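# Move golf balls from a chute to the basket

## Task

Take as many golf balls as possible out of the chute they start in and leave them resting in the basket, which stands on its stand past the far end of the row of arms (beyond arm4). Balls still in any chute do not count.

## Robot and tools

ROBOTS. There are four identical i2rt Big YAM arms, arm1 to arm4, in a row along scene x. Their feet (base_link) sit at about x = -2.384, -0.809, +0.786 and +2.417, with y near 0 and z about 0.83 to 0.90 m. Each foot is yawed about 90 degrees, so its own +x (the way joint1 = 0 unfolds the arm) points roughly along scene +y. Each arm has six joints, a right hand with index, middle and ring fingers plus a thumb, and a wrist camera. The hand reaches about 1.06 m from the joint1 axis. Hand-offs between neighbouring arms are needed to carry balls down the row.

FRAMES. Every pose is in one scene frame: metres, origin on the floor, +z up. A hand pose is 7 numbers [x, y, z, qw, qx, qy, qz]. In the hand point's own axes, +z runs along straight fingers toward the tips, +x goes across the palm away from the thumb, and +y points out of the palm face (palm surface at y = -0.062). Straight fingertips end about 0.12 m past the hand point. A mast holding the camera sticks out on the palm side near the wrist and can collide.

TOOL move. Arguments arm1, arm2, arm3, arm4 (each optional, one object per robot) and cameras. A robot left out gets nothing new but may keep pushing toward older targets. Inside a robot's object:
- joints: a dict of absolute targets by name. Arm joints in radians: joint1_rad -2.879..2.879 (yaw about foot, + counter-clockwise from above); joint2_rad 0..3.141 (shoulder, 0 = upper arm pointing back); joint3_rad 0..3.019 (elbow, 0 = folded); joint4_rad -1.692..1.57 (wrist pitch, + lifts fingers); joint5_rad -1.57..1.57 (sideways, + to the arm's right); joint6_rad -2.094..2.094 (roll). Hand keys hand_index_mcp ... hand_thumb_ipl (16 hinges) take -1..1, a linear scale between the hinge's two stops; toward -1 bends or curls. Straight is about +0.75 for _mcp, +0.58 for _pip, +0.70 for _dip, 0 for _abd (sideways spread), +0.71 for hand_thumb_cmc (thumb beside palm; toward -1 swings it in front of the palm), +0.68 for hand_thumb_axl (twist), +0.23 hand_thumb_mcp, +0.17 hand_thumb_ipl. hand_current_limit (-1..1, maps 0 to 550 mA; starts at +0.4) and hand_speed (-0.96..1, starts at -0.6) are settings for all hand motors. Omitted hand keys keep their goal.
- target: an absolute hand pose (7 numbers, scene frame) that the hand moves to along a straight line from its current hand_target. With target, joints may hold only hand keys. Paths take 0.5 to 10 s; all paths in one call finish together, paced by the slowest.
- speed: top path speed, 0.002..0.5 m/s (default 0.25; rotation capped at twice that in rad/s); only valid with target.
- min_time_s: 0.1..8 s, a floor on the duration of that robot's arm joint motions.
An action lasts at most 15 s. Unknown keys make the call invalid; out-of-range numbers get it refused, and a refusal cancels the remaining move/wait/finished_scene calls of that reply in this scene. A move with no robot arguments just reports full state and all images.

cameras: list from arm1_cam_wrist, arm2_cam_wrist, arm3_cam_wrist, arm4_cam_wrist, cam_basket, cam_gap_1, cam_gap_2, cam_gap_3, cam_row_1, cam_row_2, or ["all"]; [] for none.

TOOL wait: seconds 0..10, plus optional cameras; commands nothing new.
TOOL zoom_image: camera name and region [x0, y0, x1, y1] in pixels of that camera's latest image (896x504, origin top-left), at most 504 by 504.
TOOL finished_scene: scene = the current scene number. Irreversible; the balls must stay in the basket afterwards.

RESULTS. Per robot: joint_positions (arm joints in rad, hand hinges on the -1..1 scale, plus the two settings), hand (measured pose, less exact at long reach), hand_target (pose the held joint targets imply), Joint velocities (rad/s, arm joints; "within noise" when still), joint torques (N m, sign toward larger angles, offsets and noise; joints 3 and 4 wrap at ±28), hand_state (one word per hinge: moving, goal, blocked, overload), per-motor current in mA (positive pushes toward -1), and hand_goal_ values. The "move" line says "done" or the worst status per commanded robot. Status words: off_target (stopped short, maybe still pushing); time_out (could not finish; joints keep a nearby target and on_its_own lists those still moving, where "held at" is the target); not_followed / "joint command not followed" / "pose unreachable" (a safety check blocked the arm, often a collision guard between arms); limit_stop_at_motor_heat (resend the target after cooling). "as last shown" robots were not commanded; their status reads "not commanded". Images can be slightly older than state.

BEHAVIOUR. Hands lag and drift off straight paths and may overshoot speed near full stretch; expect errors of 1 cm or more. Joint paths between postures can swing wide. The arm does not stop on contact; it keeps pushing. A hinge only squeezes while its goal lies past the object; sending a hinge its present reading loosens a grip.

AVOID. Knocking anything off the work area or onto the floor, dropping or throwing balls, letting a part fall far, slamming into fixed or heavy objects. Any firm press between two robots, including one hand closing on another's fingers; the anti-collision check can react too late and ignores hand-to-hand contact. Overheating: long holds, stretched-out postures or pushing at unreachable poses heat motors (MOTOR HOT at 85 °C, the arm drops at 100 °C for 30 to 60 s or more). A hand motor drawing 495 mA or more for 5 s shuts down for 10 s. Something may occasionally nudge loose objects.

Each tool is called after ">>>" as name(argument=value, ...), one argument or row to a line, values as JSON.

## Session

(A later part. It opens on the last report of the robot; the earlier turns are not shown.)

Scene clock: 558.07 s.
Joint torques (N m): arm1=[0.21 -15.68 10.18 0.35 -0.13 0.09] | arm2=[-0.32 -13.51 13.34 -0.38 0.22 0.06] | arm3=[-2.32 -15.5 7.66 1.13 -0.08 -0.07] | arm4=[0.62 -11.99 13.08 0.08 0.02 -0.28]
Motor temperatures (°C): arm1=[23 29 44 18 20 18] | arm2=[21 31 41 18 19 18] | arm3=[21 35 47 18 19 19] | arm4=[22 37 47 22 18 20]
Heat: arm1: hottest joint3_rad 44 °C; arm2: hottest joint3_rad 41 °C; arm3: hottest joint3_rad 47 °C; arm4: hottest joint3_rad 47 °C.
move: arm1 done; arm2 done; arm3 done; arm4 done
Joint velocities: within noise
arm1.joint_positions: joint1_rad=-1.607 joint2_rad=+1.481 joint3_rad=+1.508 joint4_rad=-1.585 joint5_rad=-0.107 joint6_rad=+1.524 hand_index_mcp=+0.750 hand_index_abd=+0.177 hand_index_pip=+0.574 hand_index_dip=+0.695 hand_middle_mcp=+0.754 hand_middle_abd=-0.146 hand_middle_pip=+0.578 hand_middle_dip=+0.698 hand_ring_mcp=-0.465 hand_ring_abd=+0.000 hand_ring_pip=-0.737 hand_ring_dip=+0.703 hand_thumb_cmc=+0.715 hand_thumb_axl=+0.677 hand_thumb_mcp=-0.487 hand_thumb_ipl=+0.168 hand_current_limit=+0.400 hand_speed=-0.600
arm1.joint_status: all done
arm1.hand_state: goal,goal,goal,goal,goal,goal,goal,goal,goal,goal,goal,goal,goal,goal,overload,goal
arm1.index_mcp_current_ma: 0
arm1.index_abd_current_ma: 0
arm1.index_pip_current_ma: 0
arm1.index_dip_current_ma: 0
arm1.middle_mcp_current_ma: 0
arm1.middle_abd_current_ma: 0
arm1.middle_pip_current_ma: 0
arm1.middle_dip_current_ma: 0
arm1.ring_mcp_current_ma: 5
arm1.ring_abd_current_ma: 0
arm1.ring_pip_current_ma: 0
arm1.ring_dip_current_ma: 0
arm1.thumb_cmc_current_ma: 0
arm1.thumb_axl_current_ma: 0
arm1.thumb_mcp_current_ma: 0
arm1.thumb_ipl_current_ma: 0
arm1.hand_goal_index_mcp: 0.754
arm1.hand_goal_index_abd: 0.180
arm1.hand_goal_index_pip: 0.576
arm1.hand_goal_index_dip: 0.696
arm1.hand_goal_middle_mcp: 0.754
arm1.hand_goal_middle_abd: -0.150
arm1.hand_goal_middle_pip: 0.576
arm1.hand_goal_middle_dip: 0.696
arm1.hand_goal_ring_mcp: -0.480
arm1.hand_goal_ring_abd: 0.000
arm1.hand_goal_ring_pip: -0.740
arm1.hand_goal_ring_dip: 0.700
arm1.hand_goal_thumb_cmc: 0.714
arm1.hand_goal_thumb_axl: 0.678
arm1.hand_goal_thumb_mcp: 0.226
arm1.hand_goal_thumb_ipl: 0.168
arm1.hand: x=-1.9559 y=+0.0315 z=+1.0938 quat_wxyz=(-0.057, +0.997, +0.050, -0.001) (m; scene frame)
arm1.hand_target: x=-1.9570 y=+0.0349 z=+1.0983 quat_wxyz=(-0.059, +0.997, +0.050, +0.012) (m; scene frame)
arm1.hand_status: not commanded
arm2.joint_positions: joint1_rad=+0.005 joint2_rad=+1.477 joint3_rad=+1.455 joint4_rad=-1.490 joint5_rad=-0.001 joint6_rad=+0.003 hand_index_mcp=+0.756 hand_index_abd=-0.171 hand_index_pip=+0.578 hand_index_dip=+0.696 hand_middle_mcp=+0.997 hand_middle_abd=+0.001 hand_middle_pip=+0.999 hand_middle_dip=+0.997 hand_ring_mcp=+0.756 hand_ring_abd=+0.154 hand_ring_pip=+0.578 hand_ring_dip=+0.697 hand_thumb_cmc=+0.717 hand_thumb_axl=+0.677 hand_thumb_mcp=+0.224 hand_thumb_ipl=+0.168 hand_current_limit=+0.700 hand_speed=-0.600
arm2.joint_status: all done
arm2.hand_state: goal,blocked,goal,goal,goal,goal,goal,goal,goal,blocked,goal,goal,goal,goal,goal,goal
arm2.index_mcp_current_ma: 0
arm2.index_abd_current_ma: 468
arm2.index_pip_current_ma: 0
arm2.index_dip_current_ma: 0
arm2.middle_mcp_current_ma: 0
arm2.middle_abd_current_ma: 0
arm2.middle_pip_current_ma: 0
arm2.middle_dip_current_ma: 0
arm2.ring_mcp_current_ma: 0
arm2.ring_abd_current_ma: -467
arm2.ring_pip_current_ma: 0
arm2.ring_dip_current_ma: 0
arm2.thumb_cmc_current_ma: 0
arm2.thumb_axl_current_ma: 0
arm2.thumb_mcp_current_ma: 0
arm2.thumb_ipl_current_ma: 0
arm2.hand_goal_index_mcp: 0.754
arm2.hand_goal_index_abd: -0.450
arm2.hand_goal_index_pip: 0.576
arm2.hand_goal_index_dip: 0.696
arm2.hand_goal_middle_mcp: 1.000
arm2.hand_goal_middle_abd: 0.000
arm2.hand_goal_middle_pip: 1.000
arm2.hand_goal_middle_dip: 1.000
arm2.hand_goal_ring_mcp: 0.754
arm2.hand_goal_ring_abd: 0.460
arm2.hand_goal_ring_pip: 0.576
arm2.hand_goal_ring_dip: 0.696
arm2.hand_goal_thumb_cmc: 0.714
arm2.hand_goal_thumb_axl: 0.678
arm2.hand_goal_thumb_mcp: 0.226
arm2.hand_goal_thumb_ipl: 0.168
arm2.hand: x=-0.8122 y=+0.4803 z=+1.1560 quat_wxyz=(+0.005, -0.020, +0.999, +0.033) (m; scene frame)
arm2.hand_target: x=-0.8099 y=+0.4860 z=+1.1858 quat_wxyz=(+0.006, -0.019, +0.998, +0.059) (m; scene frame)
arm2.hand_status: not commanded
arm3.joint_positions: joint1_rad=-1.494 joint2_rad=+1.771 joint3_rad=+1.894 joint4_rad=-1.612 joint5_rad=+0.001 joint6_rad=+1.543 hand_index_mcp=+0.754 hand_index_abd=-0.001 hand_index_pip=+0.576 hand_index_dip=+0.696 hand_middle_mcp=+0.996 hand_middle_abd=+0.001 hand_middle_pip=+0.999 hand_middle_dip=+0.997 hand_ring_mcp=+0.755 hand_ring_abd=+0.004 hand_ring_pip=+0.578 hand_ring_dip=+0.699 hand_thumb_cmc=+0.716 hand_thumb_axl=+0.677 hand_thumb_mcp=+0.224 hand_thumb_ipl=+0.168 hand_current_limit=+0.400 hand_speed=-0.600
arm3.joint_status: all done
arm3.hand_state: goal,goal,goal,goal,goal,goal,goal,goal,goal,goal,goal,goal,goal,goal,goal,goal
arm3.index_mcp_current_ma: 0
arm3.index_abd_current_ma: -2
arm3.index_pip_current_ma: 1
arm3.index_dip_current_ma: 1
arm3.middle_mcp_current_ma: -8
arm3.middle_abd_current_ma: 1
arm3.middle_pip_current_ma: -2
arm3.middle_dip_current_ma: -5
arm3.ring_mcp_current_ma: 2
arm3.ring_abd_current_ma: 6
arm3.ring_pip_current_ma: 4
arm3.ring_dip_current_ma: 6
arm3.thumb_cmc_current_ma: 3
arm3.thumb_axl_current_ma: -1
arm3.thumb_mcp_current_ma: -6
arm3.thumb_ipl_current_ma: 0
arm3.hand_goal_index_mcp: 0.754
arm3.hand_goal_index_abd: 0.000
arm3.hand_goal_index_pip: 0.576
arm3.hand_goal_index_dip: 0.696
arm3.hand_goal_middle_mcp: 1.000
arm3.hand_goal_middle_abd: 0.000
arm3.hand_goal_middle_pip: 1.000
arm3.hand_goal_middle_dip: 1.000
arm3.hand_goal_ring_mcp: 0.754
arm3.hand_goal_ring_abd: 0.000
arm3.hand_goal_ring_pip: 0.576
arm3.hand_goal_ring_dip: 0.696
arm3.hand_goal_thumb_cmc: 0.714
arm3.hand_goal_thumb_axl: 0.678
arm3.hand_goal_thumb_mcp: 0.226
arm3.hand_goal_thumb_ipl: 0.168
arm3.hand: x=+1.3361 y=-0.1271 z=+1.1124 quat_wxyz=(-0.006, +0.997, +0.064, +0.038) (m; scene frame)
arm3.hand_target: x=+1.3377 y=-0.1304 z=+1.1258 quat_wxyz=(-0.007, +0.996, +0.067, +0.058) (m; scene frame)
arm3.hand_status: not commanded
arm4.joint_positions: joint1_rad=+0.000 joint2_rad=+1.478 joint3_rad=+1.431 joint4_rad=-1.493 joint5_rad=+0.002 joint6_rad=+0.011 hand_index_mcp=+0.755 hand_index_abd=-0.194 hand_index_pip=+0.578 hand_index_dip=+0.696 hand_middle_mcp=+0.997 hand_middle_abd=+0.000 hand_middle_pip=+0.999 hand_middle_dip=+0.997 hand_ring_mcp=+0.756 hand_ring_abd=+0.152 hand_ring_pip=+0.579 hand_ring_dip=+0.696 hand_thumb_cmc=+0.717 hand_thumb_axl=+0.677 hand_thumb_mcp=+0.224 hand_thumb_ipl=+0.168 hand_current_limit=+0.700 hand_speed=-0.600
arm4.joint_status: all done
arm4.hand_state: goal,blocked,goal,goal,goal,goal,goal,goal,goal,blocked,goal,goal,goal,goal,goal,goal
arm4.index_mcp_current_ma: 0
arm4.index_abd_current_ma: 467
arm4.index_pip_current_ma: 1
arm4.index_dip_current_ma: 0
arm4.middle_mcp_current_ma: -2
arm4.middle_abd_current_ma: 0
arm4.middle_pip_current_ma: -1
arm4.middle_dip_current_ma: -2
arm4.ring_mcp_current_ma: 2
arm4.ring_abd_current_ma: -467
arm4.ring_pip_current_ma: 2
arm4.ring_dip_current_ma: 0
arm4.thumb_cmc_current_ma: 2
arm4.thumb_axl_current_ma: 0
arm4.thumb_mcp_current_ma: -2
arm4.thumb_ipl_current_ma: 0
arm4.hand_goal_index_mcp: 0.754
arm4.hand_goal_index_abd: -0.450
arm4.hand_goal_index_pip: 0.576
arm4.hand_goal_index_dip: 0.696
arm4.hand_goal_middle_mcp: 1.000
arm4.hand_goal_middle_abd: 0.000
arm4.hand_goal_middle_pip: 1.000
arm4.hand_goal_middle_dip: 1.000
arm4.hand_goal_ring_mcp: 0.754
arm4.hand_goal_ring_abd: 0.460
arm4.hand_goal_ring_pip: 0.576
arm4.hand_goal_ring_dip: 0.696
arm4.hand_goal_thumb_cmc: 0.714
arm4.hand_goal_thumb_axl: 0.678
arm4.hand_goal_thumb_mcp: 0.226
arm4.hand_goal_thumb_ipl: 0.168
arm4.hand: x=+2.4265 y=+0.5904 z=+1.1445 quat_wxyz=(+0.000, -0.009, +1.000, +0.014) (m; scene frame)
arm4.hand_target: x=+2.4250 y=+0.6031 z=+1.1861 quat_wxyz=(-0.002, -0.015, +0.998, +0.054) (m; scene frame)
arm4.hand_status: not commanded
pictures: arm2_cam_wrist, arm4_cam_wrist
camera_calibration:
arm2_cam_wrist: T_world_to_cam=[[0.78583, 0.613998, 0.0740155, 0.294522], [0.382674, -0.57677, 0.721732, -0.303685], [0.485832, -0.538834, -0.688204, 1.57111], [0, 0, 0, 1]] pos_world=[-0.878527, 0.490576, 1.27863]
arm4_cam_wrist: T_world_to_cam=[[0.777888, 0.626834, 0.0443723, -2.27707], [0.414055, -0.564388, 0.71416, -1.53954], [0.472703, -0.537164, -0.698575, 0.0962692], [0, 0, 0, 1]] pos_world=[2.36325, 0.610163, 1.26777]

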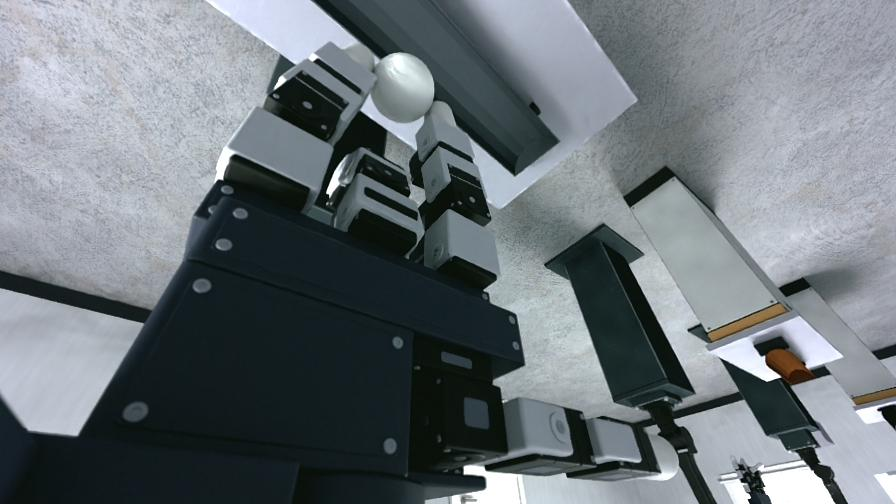

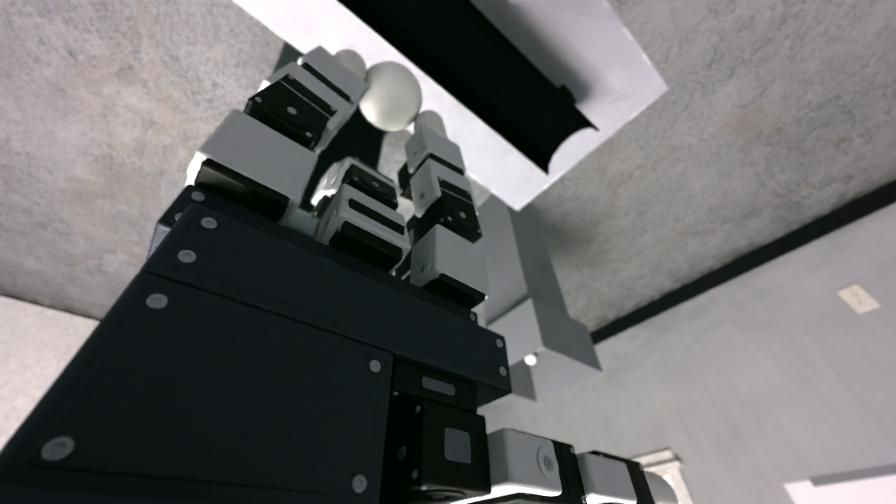

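>>> move(
  arm2={"joints":{"joint1_rad":-1.5,"joint2_rad":1.75,"joint3_rad":1.9,"joint4_rad":-1.6,"joint5_rad":0,"joint6_rad":1.53},"min_time_s":5.5},
  arm4={"joints":{"joint1_rad":-1.5,"joint2_rad":1.75,"joint3_rad":1.9,"joint4_rad":-1.6,"joint5_rad":0,"joint6_rad":1.53},"min_time_s":5.5},
  arm3={"joints":{"joint1_rad":1.53,"joint2_rad":0.6,"joint3_rad":1.39,"joint4_rad":-1.35,"joint5_rad":0,"joint6_rad":0},"min_time_s":6.5},
  arm1={"joints":{"joint1_rad":-1.2,"joint2_rad":0.8,"joint3_rad":1.2,"joint4_rad":-1.2,"joint5_rad":-0.1,"joint6_rad":1.5},"min_time_s":5},
  cameras=["arm2_cam_wrist","arm4_cam_wrist","cam_basket"],
)

>>> zoom_image(
  camera="cam_basket",
  region=[350, 170, 620, 400],
)

Scene clock: 566.80 s.
Joint torques (N m): arm1=[0.21 -3.96 10.92 2.36 0.05 -0.27] | arm2=[0.38 -14.45 13.59 -0.31 0.14 0.17] | arm3=[-1.2 1.55 6.79 3.6 0.04 -0.11] | arm4=[1.08 -13.57 13.26 0.05 0.07 -0.05]
Motor temperatures (°C): arm1=[23 29 43 18 20 18] | arm2=[21 31 42 18 19 18] | arm3=[21 33 46 18 19 19] | arm4=[22 36 48 22 18 20]
Heat: arm1: hottest joint3_rad 43 °C; arm2: hottest joint3_rad 42 °C; arm3: hottest joint3_rad 46 °C; arm4: hottest joint3_rad 48 °C.
move: arm1 done; arm2 done; arm3 done; arm4 done
Joint velocities: within noise
arm1.joint_positions: joint1_rad=-1.207 joint2_rad=+0.807 joint3_rad=+1.209 joint4_rad=-1.224 joint5_rad=-0.102 joint6_rad=+1.513 hand_index_mcp=+0.750 hand_index_abd=+0.179 hand_index_pip=+0.574 hand_index_dip=+0.695 hand_middle_mcp=+0.754 hand_middle_abd=-0.146 hand_middle_pip=+0.578 hand_middle_dip=+0.698 hand_ring_mcp=-0.467 hand_ring_abd=+0.000 hand_ring_pip=-0.737 hand_ring_dip=+0.703 hand_thumb_cmc=+0.715 hand_thumb_axl=+0.677 hand_thumb_mcp=-0.487 hand_thumb_ipl=+0.168 hand_current_limit=+0.400 hand_speed=-0.600
arm1.joint_status: all done
arm1.hand_state: goal,goal,goal,goal,goal,goal,goal,goal,goal,goal,goal,goal,goal,goal,overload,goal
arm1.index_mcp_current_ma: 0
arm1.index_abd_current_ma: 0
arm1.index_pip_current_ma: 0
arm1.index_dip_current_ma: 0
arm1.middle_mcp_current_ma: 0
arm1.middle_abd_current_ma: 0
arm1.middle_pip_current_ma: 0
arm1.middle_dip_current_ma: 0
arm1.ring_mcp_current_ma: 3
arm1.ring_abd_current_ma: 0
arm1.ring_pip_current_ma: 0
arm1.ring_dip_current_ma: 0
arm1.thumb_cmc_current_ma: 0
arm1.thumb_axl_current_ma: 0
arm1.thumb_mcp_current_ma: 0
arm1.thumb_ipl_current_ma: 0
arm1.hand_goal_index_mcp: 0.754
arm1.hand_goal_index_abd: 0.180
arm1.hand_goal_index_pip: 0.576
arm1.hand_goal_index_dip: 0.696
arm1.hand_goal_middle_mcp: 0.754
arm1.hand_goal_middle_abd: -0.150
arm1.hand_goal_middle_pip: 0.576
arm1.hand_goal_middle_dip: 0.696
arm1.hand_goal_ring_mcp: -0.480
arm1.hand_goal_ring_abd: 0.000
arm1.hand_goal_ring_pip: -0.740
arm1.hand_goal_ring_dip: 0.700
arm1.hand_goal_thumb_cmc: 0.714
arm1.hand_goal_thumb_axl: 0.678
arm1.hand_goal_thumb_mcp: 0.226
arm1.hand_goal_thumb_ipl: 0.168
arm1.hand: x=-2.0601 y=+0.1547 z=+1.2293 quat_wxyz=(-0.123, +0.896, +0.252, +0.343) (m; scene frame)
arm1.hand_target: x=-2.0575 y=+0.1576 z=+1.2316 quat_wxyz=(-0.123, +0.890, +0.259, +0.354) (m; scene frame)
arm1.hand_status: not commanded
arm2.joint_positions: joint1_rad=-1.499 joint2_rad=+1.733 joint3_rad=+1.851 joint4_rad=-1.590 joint5_rad=-0.001 joint6_rad=+1.522 hand_index_mcp=+0.754 hand_index_abd=-0.171 hand_index_pip=+0.578 hand_index_dip=+0.696 hand_middle_mcp=+0.996 hand_middle_abd=+0.001 hand_middle_pip=+0.999 hand_middle_dip=+0.997 hand_ring_mcp=+0.754 hand_ring_abd=+0.154 hand_ring_pip=+0.578 hand_ring_dip=+0.697 hand_thumb_cmc=+0.716 hand_thumb_axl=+0.677 hand_thumb_mcp=+0.224 hand_thumb_ipl=+0.168 hand_current_limit=+0.700 hand_speed=-0.600
arm2.joint_status: all done
arm2.hand_state: goal,blocked,goal,goal,goal,goal,goal,goal,goal,blocked,goal,goal,goal,goal,goal,goal
arm2.index_mcp_current_ma: 0
arm2.index_abd_current_ma: 467
arm2.index_pip_current_ma: 0
arm2.index_dip_current_ma: 0
arm2.middle_mcp_current_ma: 0
arm2.middle_abd_current_ma: 0
arm2.middle_pip_current_ma: 0
arm2.middle_dip_current_ma: 0
arm2.ring_mcp_current_ma: 0
arm2.ring_abd_current_ma: -467
arm2.ring_pip_current_ma: 0
arm2.ring_dip_current_ma: 0
arm2.thumb_cmc_current_ma: 0
arm2.thumb_axl_current_ma: 0
arm2.thumb_mcp_current_ma: 0
arm2.thumb_ipl_current_ma: 0
arm2.hand_goal_index_mcp: 0.754
arm2.hand_goal_index_abd: -0.450
arm2.hand_goal_index_pip: 0.576
arm2.hand_goal_index_dip: 0.696
arm2.hand_goal_middle_mcp: 1.000
arm2.hand_goal_middle_abd: 0.000
arm2.hand_goal_middle_pip: 1.000
arm2.hand_goal_middle_dip: 1.000
arm2.hand_goal_ring_mcp: 0.754
arm2.hand_goal_ring_abd: 0.460
arm2.hand_goal_ring_pip: 0.576
arm2.hand_goal_ring_dip: 0.696
arm2.hand_goal_thumb_cmc: 0.714
arm2.hand_goal_thumb_axl: 0.678
arm2.hand_goal_thumb_mcp: 0.226
arm2.hand_goal_thumb_ipl: 0.168
arm2.hand: x=-0.2709 y=-0.0829 z=+1.1854 quat_wxyz=(-0.006, +0.995, +0.079, +0.057) (m; scene frame)
arm2.hand_target: x=-0.2619 y=-0.0821 z=+1.1951 quat_wxyz=(-0.006, +0.995, +0.074, +0.067) (m; scene frame)
arm2.hand_status: not commanded
arm3.joint_positions: joint1_rad=+1.520 joint2_rad=+0.599 joint3_rad=+1.386 joint4_rad=-1.373 joint5_rad=+0.000 joint6_rad=+0.013 hand_index_mcp=+0.759 hand_index_abd=-0.001 hand_index_pip=+0.576 hand_index_dip=+0.696 hand_middle_mcp=+1.000 hand_middle_abd=+0.001 hand_middle_pip=+0.999 hand_middle_dip=+0.997 hand_ring_mcp=+0.759 hand_ring_abd=+0.003 hand_ring_pip=+0.578 hand_ring_dip=+0.699 hand_thumb_cmc=+0.719 hand_thumb_axl=+0.677 hand_thumb_mcp=+0.224 hand_thumb_ipl=+0.168 hand_current_limit=+0.400 hand_speed=-0.600
arm3.joint_status: all done
arm3.hand_state: goal,goal,goal,goal,goal,goal,goal,goal,goal,goal,goal,goal,goal,goal,goal,goal
arm3.index_mcp_current_ma: 10
arm3.index_abd_current_ma: -2
arm3.index_pip_current_ma: 1
arm3.index_dip_current_ma: 1
arm3.middle_mcp_current_ma: 0
arm3.middle_abd_current_ma: 1
arm3.middle_pip_current_ma: -2
arm3.middle_dip_current_ma: -5
arm3.ring_mcp_current_ma: 11
arm3.ring_abd_current_ma: 5
arm3.ring_pip_current_ma: 3
arm3.ring_dip_current_ma: 5
arm3.thumb_cmc_current_ma: 12
arm3.thumb_axl_current_ma: -1
arm3.thumb_mcp_current_ma: -6
arm3.thumb_ipl_current_ma: 0
arm3.hand_goal_index_mcp: 0.754
arm3.hand_goal_index_abd: 0.000
arm3.hand_goal_index_pip: 0.576
arm3.hand_goal_index_dip: 0.696
arm3.hand_goal_middle_mcp: 1.000
arm3.hand_goal_middle_abd: 0.000
arm3.hand_goal_middle_pip: 1.000
arm3.hand_goal_middle_dip: 1.000
arm3.hand_goal_ring_mcp: 0.754
arm3.hand_goal_ring_abd: 0.000
arm3.hand_goal_ring_pip: 0.576
arm3.hand_goal_ring_dip: 0.696
arm3.hand_goal_thumb_cmc: 0.714
arm3.hand_goal_thumb_axl: 0.678
arm3.hand_goal_thumb_mcp: 0.226
arm3.hand_goal_thumb_ipl: 0.168
arm3.hand: x=+0.5196 y=-0.0665 z=+1.4348 quat_wxyz=(-0.331, -0.611, +0.633, +0.341) (m; scene frame)
arm3.hand_target: x=+0.5183 y=-0.0704 z=+1.4431 quat_wxyz=(-0.338, -0.614, +0.622, +0.350) (m; scene frame)
arm3.hand_status: not commanded
arm4.joint_positions: joint1_rad=-1.504 joint2_rad=+1.739 joint3_rad=+1.828 joint4_rad=-1.593 joint5_rad=+0.000 joint6_rad=+1.516 hand_index_mcp=+0.753 hand_index_abd=-0.194 hand_index_pip=+0.578 hand_index_dip=+0.696 hand_middle_mcp=+0.997 hand_middle_abd=+0.000 hand_middle_pip=+0.999 hand_middle_dip=+0.997 hand_ring_mcp=+0.755 hand_ring_abd=+0.152 hand_ring_pip=+0.578 hand_ring_dip=+0.696 hand_thumb_cmc=+0.716 hand_thumb_axl=+0.677 hand_thumb_mcp=+0.224 hand_thumb_ipl=+0.168 hand_current_limit=+0.700 hand_speed=-0.600
arm4.joint_status: all done
arm4.hand_state: goal,blocked,goal,goal,goal,goal,goal,goal,goal,blocked,goal,goal,goal,goal,goal,goal
arm4.index_mcp_current_ma: 0
arm4.index_abd_current_ma: 467
arm4.index_pip_current_ma: 1
arm4.index_dip_current_ma: 0
arm4.middle_mcp_current_ma: -3
arm4.middle_abd_current_ma: 0
arm4.middle_pip_current_ma: -1
arm4.middle_dip_current_ma: -2
arm4.ring_mcp_current_ma: 0
arm4.ring_abd_current_ma: -467
arm4.ring_pip_current_ma: 2
arm4.ring_dip_current_ma: 0
arm4.thumb_cmc_current_ma: 1
arm4.thumb_axl_current_ma: 0
arm4.thumb_mcp_current_ma: -2
arm4.thumb_ipl_current_ma: 0
arm4.hand_goal_index_mcp: 0.754
arm4.hand_goal_index_abd: -0.450
arm4.hand_goal_index_pip: 0.576
arm4.hand_goal_index_dip: 0.696
arm4.hand_goal_middle_mcp: 1.000
arm4.hand_goal_middle_abd: 0.000
arm4.hand_goal_middle_pip: 1.000
arm4.hand_goal_middle_dip: 1.000
arm4.hand_goal_ring_mcp: 0.754
arm4.hand_goal_ring_abd: 0.460
arm4.hand_goal_ring_pip: 0.576
arm4.hand_goal_ring_dip: 0.696
arm4.hand_goal_thumb_cmc: 0.714
arm4.hand_goal_thumb_axl: 0.678
arm4.hand_goal_thumb_mcp: 0.226
arm4.hand_goal_thumb_ipl: 0.168
arm4.hand: x=+2.9550 y=+0.0265 z=+1.1724 quat_wxyz=(+0.001, +0.997, +0.075, +0.033) (m; scene frame)
arm4.hand_target: x=+2.9682 y=+0.0301 z=+1.1942 quat_wxyz=(+0.000, +0.996, +0.070, +0.059) (m; scene frame)
arm4.hand_status: not commanded
pictures: arm2_cam_wrist, arm4_cam_wrist, cam_basket
camera_calibration:
arm2_cam_wrist: T_world_to_cam=[[-0.706529, -0.704395, -0.0681489, -0.132315], [-0.530872, 0.463864, 0.709228, -1.00324], [-0.467965, 0.537269, -0.701677, 0.871692], [0, 0, 0, 1]] pos_world=[-0.218157, -0.096167, 1.31416]
arm4_cam_wrist: T_world_to_cam=[[-0.688807, -0.724682, -0.0195418, 2.10885], [-0.527933, 0.482959, 0.698597, 0.67745], [-0.496823, 0.491515, -0.715249, 2.42022], [0, 0, 0, 1]] pos_world=[3.01266, 0.0114912, 1.29901]

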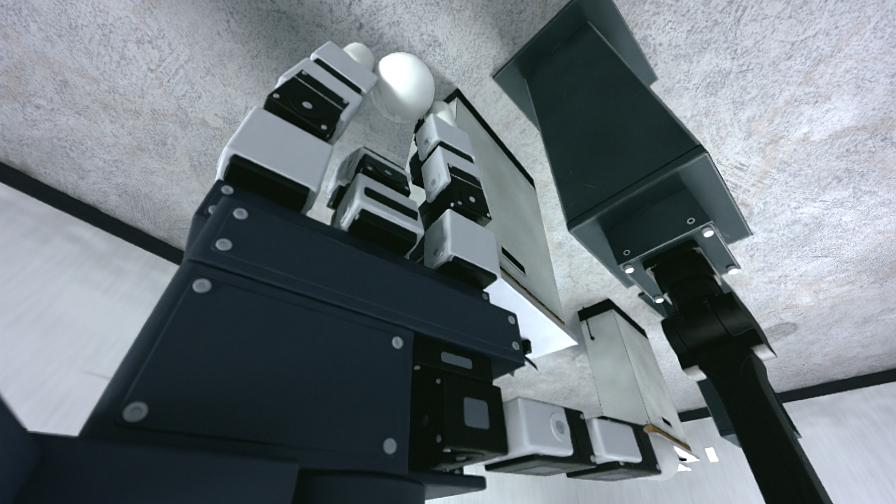

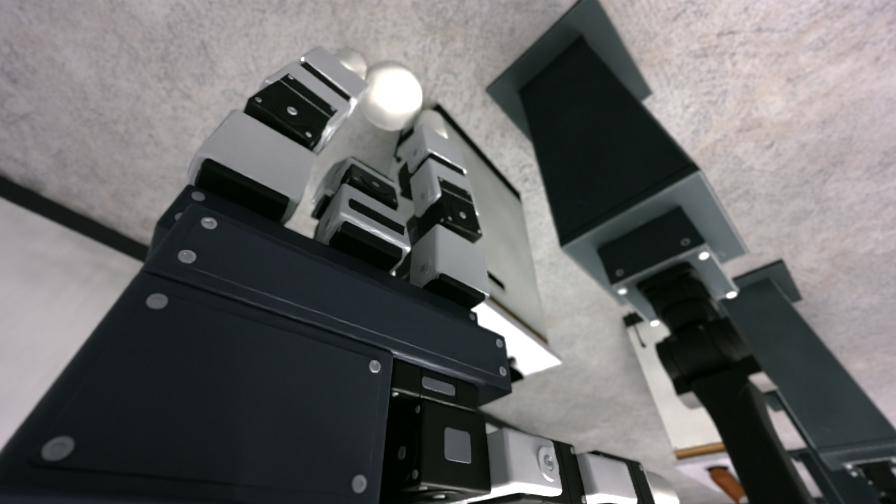

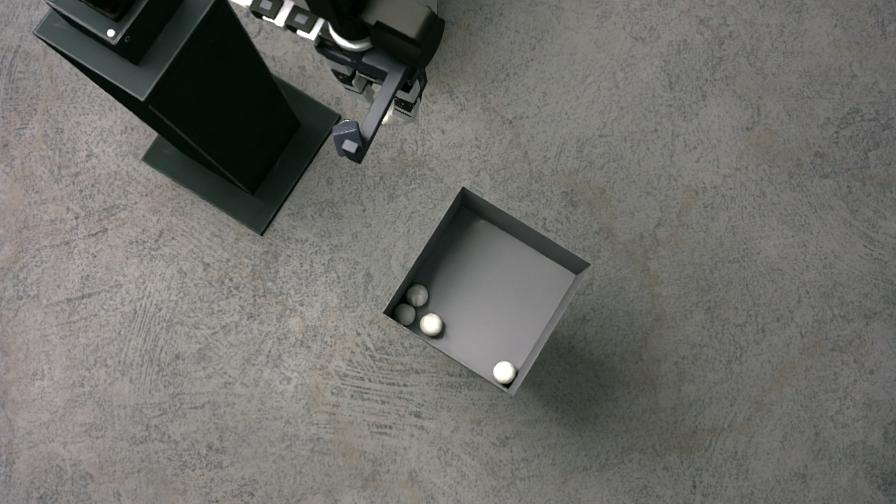

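Scaled by 1.867 from the camera's 896x504 image, which has a finer 1280x720 frame.

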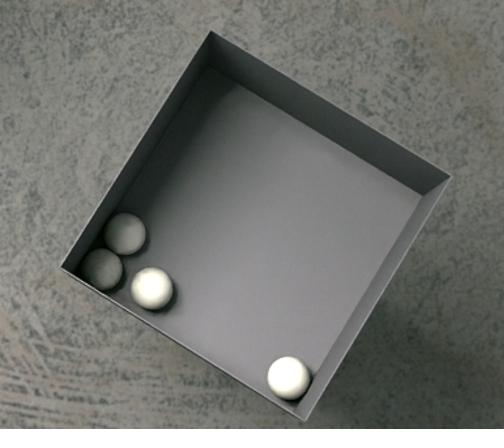

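>>> move(
  arm2={"target":[-0.135,-0.122,1.115,0,1,0,0.02],"speed":0.1},
  arm3={"target":[0.08,-0.01,1.06,-0.5,-0.5,0.5,0.5],"speed":0.2},
  arm4={"target":[3.21,-0.09,1.12,0,1,0,0.02],"speed":0.12},
)

>>> move(
  arm3={"target":[0.03,0,1.085,-0.5,-0.5,0.5,0.5],"speed":0.1},
  arm4={"target":[3.21,-0.09,0.908,0,1,0,0.02],"speed":0.12},
)

>>> move(
  arm3={"target":[-0.023,0,1.082,-0.5,-0.5,0.5,0.5],"speed":0.1},
  arm4={"target":[3.212,-0.09,0.886,0,1,0,0.02],"speed":0.1},
  cameras=["arm3_cam_wrist","cam_basket"],
)

>>> zoom_image(
  camera="arm3_cam_wrist",
  region=[250, 0, 550, 200],
)

Scene clock: 572.03 s.
Joint torques (N m): arm1=[0.15 -4.13 10.92 2.36 0.05 -0.26] | arm2=[-0.5 -20.19 13.34 -0.55 0.25 0.17] | arm3=[-3.19 -15.62 8.42 3.86 -0.08 0.1] | arm4=[0.67 -21.71 13.26 1.5 0.19 -0.31]
Motor temperatures (°C): arm1=[23 28 43 18 20 18] | arm2=[21 32 42 18 19 18] | arm3=[21 33 46 18 19 19] | arm4=[22 37 49 22 18 20]
Heat: arm1: hottest joint3_rad 43 °C; arm2: hottest joint3_rad 42 °C; arm3: hottest joint3_rad 46 °C; arm4: hottest joint3_rad 49 °C.
move: arm2 off_target; arm3 off_target; arm4 off_target
Joint velocities: within noise
arm1: as last shown
arm2.joint_positions: joint1_rad=-1.565 joint2_rad=+2.214 joint3_rad=+2.388 joint4_rad=-1.699 joint5_rad=+0.012 joint6_rad=+1.585 hand_index_mcp=+0.754 hand_index_abd=-0.171 hand_index_pip=+0.578 hand_index_dip=+0.696 hand_middle_mcp=+0.996 hand_middle_abd=+0.001 hand_middle_pip=+0.999 hand_middle_dip=+0.997 hand_ring_mcp=+0.754 hand_ring_abd=+0.154 hand_ring_pip=+0.578 hand_ring_dip=+0.697 hand_thumb_cmc=+0.716 hand_thumb_axl=+0.677 hand_thumb_mcp=+0.223 hand_thumb_ipl=+0.168 hand_current_limit=+0.700 hand_speed=-0.600
arm2.joint_status: not commanded
arm2.hand_state: goal,blocked,goal,goal,goal,goal,goal,goal,goal,blocked,goal,goal,goal,goal,goal,goal
arm2.index_mcp_current_ma: 0
arm2.index_abd_current_ma: 467
arm2.index_pip_current_ma: 0
arm2.index_dip_current_ma: 0
arm2.middle_mcp_current_ma: 0
arm2.middle_abd_current_ma: 0
arm2.middle_pip_current_ma: 0
arm2.middle_dip_current_ma: 0
arm2.ring_mcp_current_ma: 0
arm2.ring_abd_current_ma: -467
arm2.ring_pip_current_ma: 0
arm2.ring_dip_current_ma: 0
arm2.thumb_cmc_current_ma: 0
arm2.thumb_axl_current_ma: 0
arm2.thumb_mcp_current_ma: 0
arm2.thumb_ipl_current_ma: 0
arm2.hand_goal_index_mcp: 0.754
arm2.hand_goal_index_abd: -0.450
arm2.hand_goal_index_pip: 0.576
arm2.hand_goal_index_dip: 0.696
arm2.hand_goal_middle_mcp: 1.000
arm2.hand_goal_middle_abd: 0.000
arm2.hand_goal_middle_pip: 1.000
arm2.hand_goal_middle_dip: 1.000
arm2.hand_goal_ring_mcp: 0.754
arm2.hand_goal_ring_abd: 0.460
arm2.hand_goal_ring_pip: 0.576
arm2.hand_goal_ring_dip: 0.696
arm2.hand_goal_thumb_cmc: 0.714
arm2.hand_goal_thumb_axl: 0.678
arm2.hand_goal_thumb_mcp: 0.226
arm2.hand_goal_thumb_ipl: 0.168
arm2.hand: x=-0.1414 y=-0.1129 z=+1.1083 quat_wxyz=(+0.001, +0.999, +0.014, +0.030) (m; scene frame)
arm2.hand_target: x=-0.1359 y=-0.1220 z=+1.1145 quat_wxyz=(+0.002, +0.999, +0.004, +0.039) (m; scene frame)
arm2.hand_status: off_target (0.013 m and 2.0 deg from the pose sent, 0.158 m and 10.0 deg at the start; a joint's target at an end of its range on 36 of 109 steps)
arm3.joint_positions: joint1_rad=+1.448 joint2_rad=+1.996 joint3_rad=+1.004 joint4_rad=+0.909 joint5_rad=-0.113 joint6_rad=-0.005 hand_index_mcp=+0.762 hand_index_abd=-0.001 hand_index_pip=+0.576 hand_index_dip=+0.696 hand_middle_mcp=+1.000 hand_middle_abd=+0.001 hand_middle_pip=+0.999 hand_middle_dip=+0.997 hand_ring_mcp=+0.763 hand_ring_abd=+0.003 hand_ring_pip=+0.578 hand_ring_dip=+0.699 hand_thumb_cmc=+0.722 hand_thumb_axl=+0.677 hand_thumb_mcp=+0.224 hand_thumb_ipl=+0.168 hand_current_limit=+0.400 hand_speed=-0.600
arm3.joint_status: not commanded
arm3.hand_state: goal,goal,goal,goal,goal,goal,goal,goal,goal,goal,goal,goal,goal,goal,goal,goal
arm3.index_mcp_current_ma: 21
arm3.index_abd_current_ma: -2
arm3.index_pip_current_ma: 1
arm3.index_dip_current_ma: 1
arm3.middle_mcp_current_ma: 0
arm3.middle_abd_current_ma: 1
arm3.middle_pip_current_ma: -2
arm3.middle_dip_current_ma: -5
arm3.ring_mcp_current_ma: 21
arm3.ring_abd_current_ma: 5
arm3.ring_pip_current_ma: 3
arm3.ring_dip_current_ma: 5
arm3.thumb_cmc_current_ma: 19
arm3.thumb_axl_current_ma: -1
arm3.thumb_mcp_current_ma: -6
arm3.thumb_ipl_current_ma: 0
arm3.hand_goal_index_mcp: 0.754
arm3.hand_goal_index_abd: 0.000
arm3.hand_goal_index_pip: 0.576
arm3.hand_goal_index_dip: 0.696
arm3.hand_goal_middle_mcp: 1.000
arm3.hand_goal_middle_abd: 0.000
arm3.hand_goal_middle_pip: 1.000
arm3.hand_goal_middle_dip: 1.000
arm3.hand_goal_ring_mcp: 0.754
arm3.hand_goal_ring_abd: 0.000
arm3.hand_goal_ring_pip: 0.576
arm3.hand_goal_ring_dip: 0.696
arm3.hand_goal_thumb_cmc: 0.714
arm3.hand_goal_thumb_axl: 0.678
arm3.hand_goal_thumb_mcp: 0.226
arm3.hand_goal_thumb_ipl: 0.168
arm3.hand: x=+0.0865 y=-0.0213 z=+1.0254 quat_wxyz=(-0.482, -0.523, +0.514, +0.478) (m; scene frame)
arm3.hand_target: x=+0.0817 y=-0.0104 z=+1.0599 quat_wxyz=(-0.500, -0.500, +0.500, +0.500) (m; scene frame)
arm3.hand_status: off_target (0.037 m and 4.5 deg from the pose sent, 0.580 m and 33.4 deg at the start)
arm4.joint_positions: joint1_rad=-1.669 joint2_rad=+2.499 joint3_rad=+2.857 joint4_rad=-1.640 joint5_rad=+0.018 joint6_rad=+1.392 hand_index_mcp=+0.753 hand_index_abd=-0.194 hand_index_pip=+0.578 hand_index_dip=+0.696 hand_middle_mcp=+0.997 hand_middle_abd=+0.000 hand_middle_pip=+0.999 hand_middle_dip=+0.997 hand_ring_mcp=+0.755 hand_ring_abd=+0.152 hand_ring_pip=+0.578 hand_ring_dip=+0.696 hand_thumb_cmc=+0.716 hand_thumb_axl=+0.677 hand_thumb_mcp=+0.224 hand_thumb_ipl=+0.168 hand_current_limit=+0.700 hand_speed=-0.600
arm4.joint_status: not commanded
arm4.hand_state: goal,blocked,goal,goal,goal,goal,goal,goal,goal,blocked,goal,goal,goal,goal,goal,goal
arm4.index_mcp_current_ma: 0
arm4.index_abd_current_ma: 468
arm4.index_pip_current_ma: 1
arm4.index_dip_current_ma: 0
arm4.middle_mcp_current_ma: -3
arm4.middle_abd_current_ma: 0
arm4.middle_pip_current_ma: -1
arm4.middle_dip_current_ma: -2
arm4.ring_mcp_current_ma: 0
arm4.ring_abd_current_ma: -467
arm4.ring_pip_current_ma: 2
arm4.ring_dip_current_ma: 0
arm4.thumb_cmc_current_ma: 1
arm4.thumb_axl_current_ma: 0
arm4.thumb_mcp_current_ma: -2
arm4.thumb_ipl_current_ma: 0
arm4.hand_goal_index_mcp: 0.754
arm4.hand_goal_index_abd: -0.450
arm4.hand_goal_index_pip: 0.576
arm4.hand_goal_index_dip: 0.696
arm4.hand_goal_middle_mcp: 1.000
arm4.hand_goal_middle_abd: 0.000
arm4.hand_goal_middle_pip: 1.000
arm4.hand_goal_middle_dip: 1.000
arm4.hand_goal_ring_mcp: 0.754
arm4.hand_goal_ring_abd: 0.460
arm4.hand_goal_ring_pip: 0.576
arm4.hand_goal_ring_dip: 0.696
arm4.hand_goal_thumb_cmc: 0.714
arm4.hand_goal_thumb_axl: 0.678
arm4.hand_goal_thumb_mcp: 0.226
arm4.hand_goal_thumb_ipl: 0.168
arm4.hand: x=+3.1960 y=-0.0835 z=+1.0933 quat_wxyz=(+0.028, +0.988, +0.053, +0.141) (m; scene frame)
arm4.hand_target: x=+3.2065 y=-0.0895 z=+1.1196 quat_wxyz=(+0.036, +0.982, +0.056, +0.179) (m; scene frame)
arm4.hand_status: off_target (0.031 m and 15.5 deg from the pose sent, 0.285 m and 8.8 deg at the start; a joint's target at an end of its range on 75 of 109 steps)
pictures: none

Scene clock: 574.50 s.
Joint torques (N m): arm1=[0.32 -4.19 10.93 2.39 0.05 -0.26] | arm2=[-0.56 -20.37 13.33 -0.51 0.25 0.17] | arm3=[-3.25 -15.33 9.65 2.47 -0.1 0.1] | arm4=[-0.03 -23.77 13.11 0.75 -0.01 -0.06]
Motor temperatures (°C): arm1=[23 28 43 18 20 18] | arm2=[21 32 43 18 19 18] | arm3=[21 33 46 18 19 19] | arm4=[22 37 49 22 18 20]
Heat: arm1: hottest joint3_rad 43 °C; arm2: hottest joint3_rad 43 °C; arm3: hottest joint3_rad 46 °C; arm4: hottest joint3_rad 49 °C.
move: arm3 off_target; arm4 off_target
Joint velocities: within noise
arm1, arm2: as last shown
arm2.index_abd_current_ma: 468
arm3.joint_positions: joint1_rad=+1.441 joint2_rad=+2.014 joint3_rad=+1.171 joint4_rad=+0.804 joint5_rad=-0.120 joint6_rad=-0.004 hand_index_mcp=+0.762 hand_index_abd=-0.001 hand_index_pip=+0.576 hand_index_dip=+0.696 hand_middle_mcp=+1.000 hand_middle_abd=+0.001 hand_middle_pip=+0.999 hand_middle_dip=+0.997 hand_ring_mcp=+0.763 hand_ring_abd=+0.003 hand_ring_pip=+0.578 hand_ring_dip=+0.699 hand_thumb_cmc=+0.722 hand_thumb_axl=+0.677 hand_thumb_mcp=+0.224 hand_thumb_ipl=+0.168 hand_current_limit=+0.400 hand_speed=-0.600
arm3.joint_status: not commanded
arm3.hand_state: goal,goal,goal,goal,goal,goal,goal,goal,goal,goal,goal,goal,goal,goal,goal,goal
arm3.index_mcp_current_ma: 21
arm3.index_abd_current_ma: -2
arm3.index_pip_current_ma: 1
arm3.index_dip_current_ma: 1
arm3.middle_mcp_current_ma: 0
arm3.middle_abd_current_ma: 1
arm3.middle_pip_current_ma: -2
arm3.middle_dip_current_ma: -5
arm3.ring_mcp_current_ma: 21
arm3.ring_abd_current_ma: 5
arm3.ring_pip_current_ma: 3
arm3.ring_dip_current_ma: 5
arm3.thumb_cmc_current_ma: 19
arm3.thumb_axl_current_ma: -1
arm3.thumb_mcp_current_ma: -5
arm3.thumb_ipl_current_ma: 0
arm3.hand_goal_index_mcp: 0.754
arm3.hand_goal_index_abd: 0.000
arm3.hand_goal_index_pip: 0.576
arm3.hand_goal_index_dip: 0.696
arm3.hand_goal_middle_mcp: 1.000
arm3.hand_goal_middle_abd: 0.000
arm3.hand_goal_middle_pip: 1.000
arm3.hand_goal_middle_dip: 1.000
arm3.hand_goal_ring_mcp: 0.754
arm3.hand_goal_ring_abd: 0.000
arm3.hand_goal_ring_pip: 0.576
arm3.hand_goal_ring_dip: 0.696
arm3.hand_goal_thumb_cmc: 0.714
arm3.hand_goal_thumb_axl: 0.678
arm3.hand_goal_thumb_mcp: 0.226
arm3.hand_goal_thumb_ipl: 0.168
arm3.hand: x=+0.0397 y=-0.0123 z=+1.0670 quat_wxyz=(-0.492, -0.514, +0.503, +0.491) (m; scene frame)
arm3.hand_target: x=+0.0315 y=-0.0001 z=+1.0849 quat_wxyz=(-0.500, -0.500, +0.500, +0.500) (m; scene frame)
arm3.hand_status: off_target (0.024 m and 2.1 deg from the pose sent, 0.085 m and 4.5 deg at the start)
arm4.joint_positions: joint1_rad=-1.671 joint2_rad=+2.777 joint3_rad=+2.859 joint4_rad=-1.594 joint5_rad=-0.001 joint6_rad=+1.442 hand_index_mcp=+0.753 hand_index_abd=-0.194 hand_index_pip=+0.578 hand_index_dip=+0.696 hand_middle_mcp=+0.997 hand_middle_abd=+0.000 hand_middle_pip=+0.999 hand_middle_dip=+0.997 hand_ring_mcp=+0.755 hand_ring_abd=+0.152 hand_ring_pip=+0.578 hand_ring_dip=+0.696 hand_thumb_cmc=+0.716 hand_thumb_axl=+0.677 hand_thumb_mcp=+0.224 hand_thumb_ipl=+0.168 hand_current_limit=+0.700 hand_speed=-0.600
arm4.joint_status: not commanded
arm4.hand_state: goal,blocked,goal,goal,goal,goal,goal,goal,goal,blocked,goal,goal,goal,goal,goal,goal
arm4.index_mcp_current_ma: 0
arm4.index_abd_current_ma: 468
arm4.index_pip_current_ma: 1
arm4.index_dip_current_ma: 0
arm4.middle_mcp_current_ma: -3
arm4.middle_abd_current_ma: 0
arm4.middle_pip_current_ma: -1
arm4.middle_dip_current_ma: -2
arm4.ring_mcp_current_ma: 0
arm4.ring_abd_current_ma: -467
arm4.ring_pip_current_ma: 2
arm4.ring_dip_current_ma: 0
arm4.thumb_cmc_current_ma: 1
arm4.thumb_axl_current_ma: 0
arm4.thumb_mcp_current_ma: -2
arm4.thumb_ipl_current_ma: 0
arm4.hand_goal_index_mcp: 0.754
arm4.hand_goal_index_abd: -0.450
arm4.hand_goal_index_pip: 0.576
arm4.hand_goal_index_dip: 0.696
arm4.hand_goal_middle_mcp: 1.000
arm4.hand_goal_middle_abd: 0.000
arm4.hand_goal_middle_pip: 1.000
arm4.hand_goal_middle_dip: 1.000
arm4.hand_goal_ring_mcp: 0.754
arm4.hand_goal_ring_abd: 0.460
arm4.hand_goal_ring_pip: 0.576
arm4.hand_goal_ring_dip: 0.696
arm4.hand_goal_thumb_cmc: 0.714
arm4.hand_goal_thumb_axl: 0.678
arm4.hand_goal_thumb_mcp: 0.226
arm4.hand_goal_thumb_ipl: 0.168
arm4.hand: x=+3.1927 y=-0.0820 z=+0.8796 quat_wxyz=(+0.004, +0.999, +0.029, +0.029) (m; scene frame)
arm4.hand_target: x=+3.2068 y=-0.0897 z=+0.9083 quat_wxyz=(+0.007, +0.997, +0.018, +0.069) (m; scene frame)
arm4.hand_status: off_target (0.034 m and 3.5 deg from the pose sent, 0.186 m and 15.5 deg at the start; a joint's target at an end of its range on 49 of 74 steps)
pictures: none

Scene clock: 575.67 s.
Joint torques (N m): arm1=[0.26 -4.19 10.93 2.36 0.05 -0.26] | arm2=[-0.44 -20.42 13.31 -0.54 0.25 0.18] | arm3=[-2.49 -17.26 10.19 2.5 0.05 0.1] | arm4=[0.03 -23.12 13.14 0.76 -0.02 -0.05]
Motor temperatures (°C): arm1=[23 28 43 18 20 18] | arm2=[21 32 43 18 19 18] | arm3=[21 33 46 18 19 19] | arm4=[22 37 49 22 18 20]
Heat: arm1: hottest joint3_rad 43 °C; arm2: hottest joint3_rad 43 °C; arm3: hottest joint3_rad 46 °C; arm4: hottest joint3_rad 49 °C.
move: arm3 off_target; arm4 off_target
Joint velocities: within noise
arm1, arm2: as last shown
arm3.joint_positions: joint1_rad=+1.441 joint2_rad=+2.122 joint3_rad=+1.352 joint4_rad=+0.724 joint5_rad=-0.113 joint6_rad=-0.004 hand_index_mcp=+0.762 hand_index_abd=-0.001 hand_index_pip=+0.576 hand_index_dip=+0.696 hand_middle_mcp=+1.000 hand_middle_abd=+0.001 hand_middle_pip=+0.999 hand_middle_dip=+0.997 hand_ring_mcp=+0.763 hand_ring_abd=+0.003 hand_ring_pip=+0.578 hand_ring_dip=+0.699 hand_thumb_cmc=+0.722 hand_thumb_axl=+0.677 hand_thumb_mcp=+0.224 hand_thumb_ipl=+0.168 hand_current_limit=+0.400 hand_speed=-0.600
arm3.joint_status: not commanded
arm3.hand_state: goal,goal,goal,goal,goal,goal,goal,goal,goal,goal,goal,goal,goal,goal,goal,goal
arm3.index_mcp_current_ma: 21
arm3.index_abd_current_ma: -2
arm3.index_pip_current_ma: 1
arm3.index_dip_current_ma: 1
arm3.middle_mcp_current_ma: 0
arm3.middle_abd_current_ma: 1
arm3.middle_pip_current_ma: -2
arm3.middle_dip_current_ma: -5
arm3.ring_mcp_current_ma: 21
arm3.ring_abd_current_ma: 5
arm3.ring_pip_current_ma: 3
arm3.ring_dip_current_ma: 5
arm3.thumb_cmc_current_ma: 19
arm3.thumb_axl_current_ma: -1
arm3.thumb_mcp_current_ma: -4
arm3.thumb_ipl_current_ma: 0
arm3.hand_goal_index_mcp: 0.754
arm3.hand_goal_index_abd: 0.000
arm3.hand_goal_index_pip: 0.576
arm3.hand_goal_index_dip: 0.696
arm3.hand_goal_middle_mcp: 1.000
arm3.hand_goal_middle_abd: 0.000
arm3.hand_goal_middle_pip: 1.000
arm3.hand_goal_middle_dip: 1.000
arm3.hand_goal_ring_mcp: 0.754
arm3.hand_goal_ring_abd: 0.000
arm3.hand_goal_ring_pip: 0.576
arm3.hand_goal_ring_dip: 0.696
arm3.hand_goal_thumb_cmc: 0.714
arm3.hand_goal_thumb_axl: 0.678
arm3.hand_goal_thumb_mcp: 0.226
arm3.hand_goal_thumb_ipl: 0.168
arm3.hand: x=-0.0131 y=-0.0053 z=+1.0593 quat_wxyz=(-0.489, -0.513, +0.506, +0.491) (m; scene frame)
arm3.hand_target: x=-0.0212 y=-0.0001 z=+1.0821 quat_wxyz=(-0.500, -0.500, +0.500, +0.500) (m; scene frame)
arm3.hand_status: off_target (0.025 m and 2.4 deg from the pose sent, 0.066 m and 2.1 deg at the start)
arm4.joint_positions: joint1_rad=-1.671 joint2_rad=+2.795 joint3_rad=+2.859 joint4_rad=-1.569 joint5_rad=-0.002 joint6_rad=+1.444 hand_index_mcp=+0.753 hand_index_abd=-0.194 hand_index_pip=+0.578 hand_index_dip=+0.696 hand_middle_mcp=+0.997 hand_middle_abd=+0.000 hand_middle_pip=+0.999 hand_middle_dip=+0.997 hand_ring_mcp=+0.755 hand_ring_abd=+0.152 hand_ring_pip=+0.578 hand_ring_dip=+0.696 hand_thumb_cmc=+0.716 hand_thumb_axl=+0.677 hand_thumb_mcp=+0.224 hand_thumb_ipl=+0.168 hand_current_limit=+0.700 hand_speed=-0.600
arm4.joint_status: not commanded
arm4.hand_state: goal,blocked,goal,goal,goal,goal,goal,goal,goal,blocked,goal,goal,goal,goal,goal,goal
arm4.index_mcp_current_ma: 0
arm4.index_abd_current_ma: 467
arm4.index_pip_current_ma: 1
arm4.index_dip_current_ma: 0
arm4.middle_mcp_current_ma: -3
arm4.middle_abd_current_ma: 0
arm4.middle_pip_current_ma: -1
arm4.middle_dip_current_ma: -2
arm4.ring_mcp_current_ma: 0
arm4.ring_abd_current_ma: -467
arm4.ring_pip_current_ma: 2
arm4.ring_dip_current_ma: 0
arm4.thumb_cmc_current_ma: 1
arm4.thumb_axl_current_ma: 0
arm4.thumb_mcp_current_ma: -2
arm4.thumb_ipl_current_ma: 0
arm4.hand_goal_index_mcp: 0.754
arm4.hand_goal_index_abd: -0.450
arm4.hand_goal_index_pip: 0.576
arm4.hand_goal_index_dip: 0.696
arm4.hand_goal_middle_mcp: 1.000
arm4.hand_goal_middle_abd: 0.000
arm4.hand_goal_middle_pip: 1.000
arm4.hand_goal_middle_dip: 1.000
arm4.hand_goal_ring_mcp: 0.754
arm4.hand_goal_ring_abd: 0.460
arm4.hand_goal_ring_pip: 0.576
arm4.hand_goal_ring_dip: 0.696
arm4.hand_goal_thumb_cmc: 0.714
arm4.hand_goal_thumb_axl: 0.678
arm4.hand_goal_thumb_mcp: 0.226
arm4.hand_goal_thumb_ipl: 0.168
arm4.hand: x=+3.1959 y=-0.0821 z=+0.8659 quat_wxyz=(+0.004, +0.999, +0.028, +0.032) (m; scene frame)
arm4.hand_target: x=+3.2092 y=-0.0897 z=+0.8863 quat_wxyz=(+0.006, +0.998, +0.017, +0.067) (m; scene frame)
arm4.hand_status: off_target (0.027 m and 3.5 deg from the pose sent, 0.022 m and 3.5 deg at the start; a joint's target at an end of its range on 32 of 35 steps)
pictures: arm3_cam_wrist, cam_basket
camera_calibration:
arm3_cam_wrist: T_world_to_cam=[[-0.0113024, 0.800762, 0.598876, -0.597761], [0.780134, 0.381713, -0.495668, 0.480708], [-0.625511, 0.461601, -0.629016, 0.785642], [0, 0, 0, 1]] pos_world=[0.109654, -0.0674818, 1.09044]

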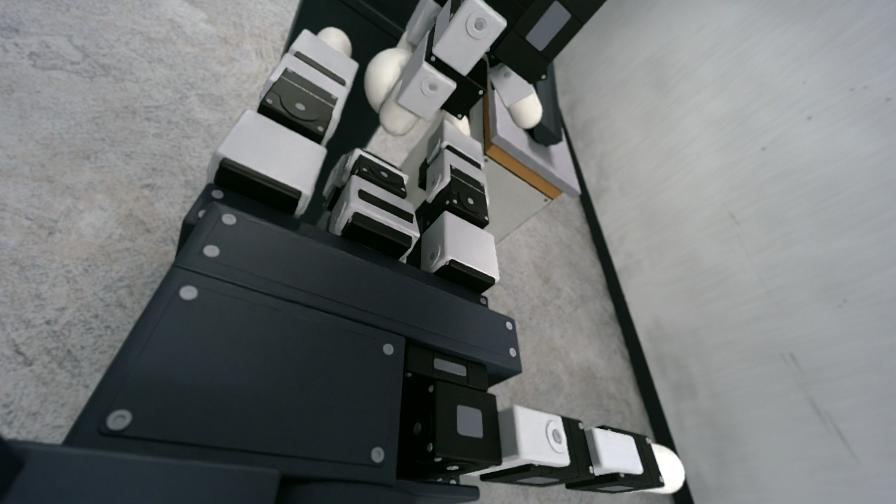

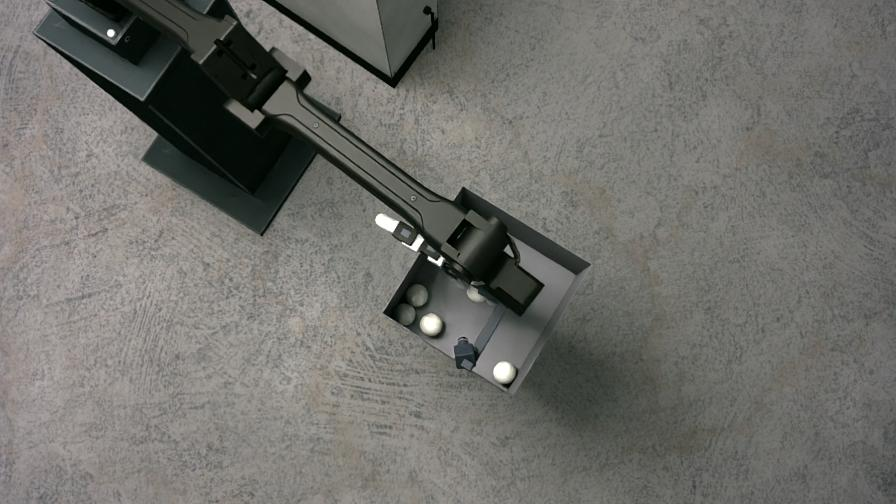

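Scaled by 1.680 from the camera's 896x504 image, which has a finer 1280x720 frame.

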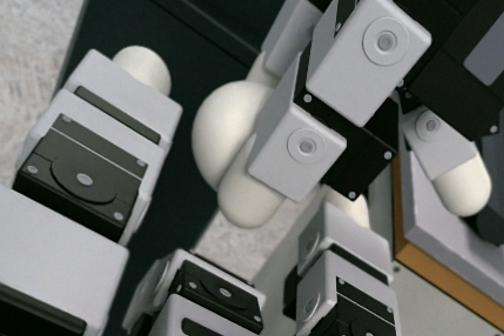

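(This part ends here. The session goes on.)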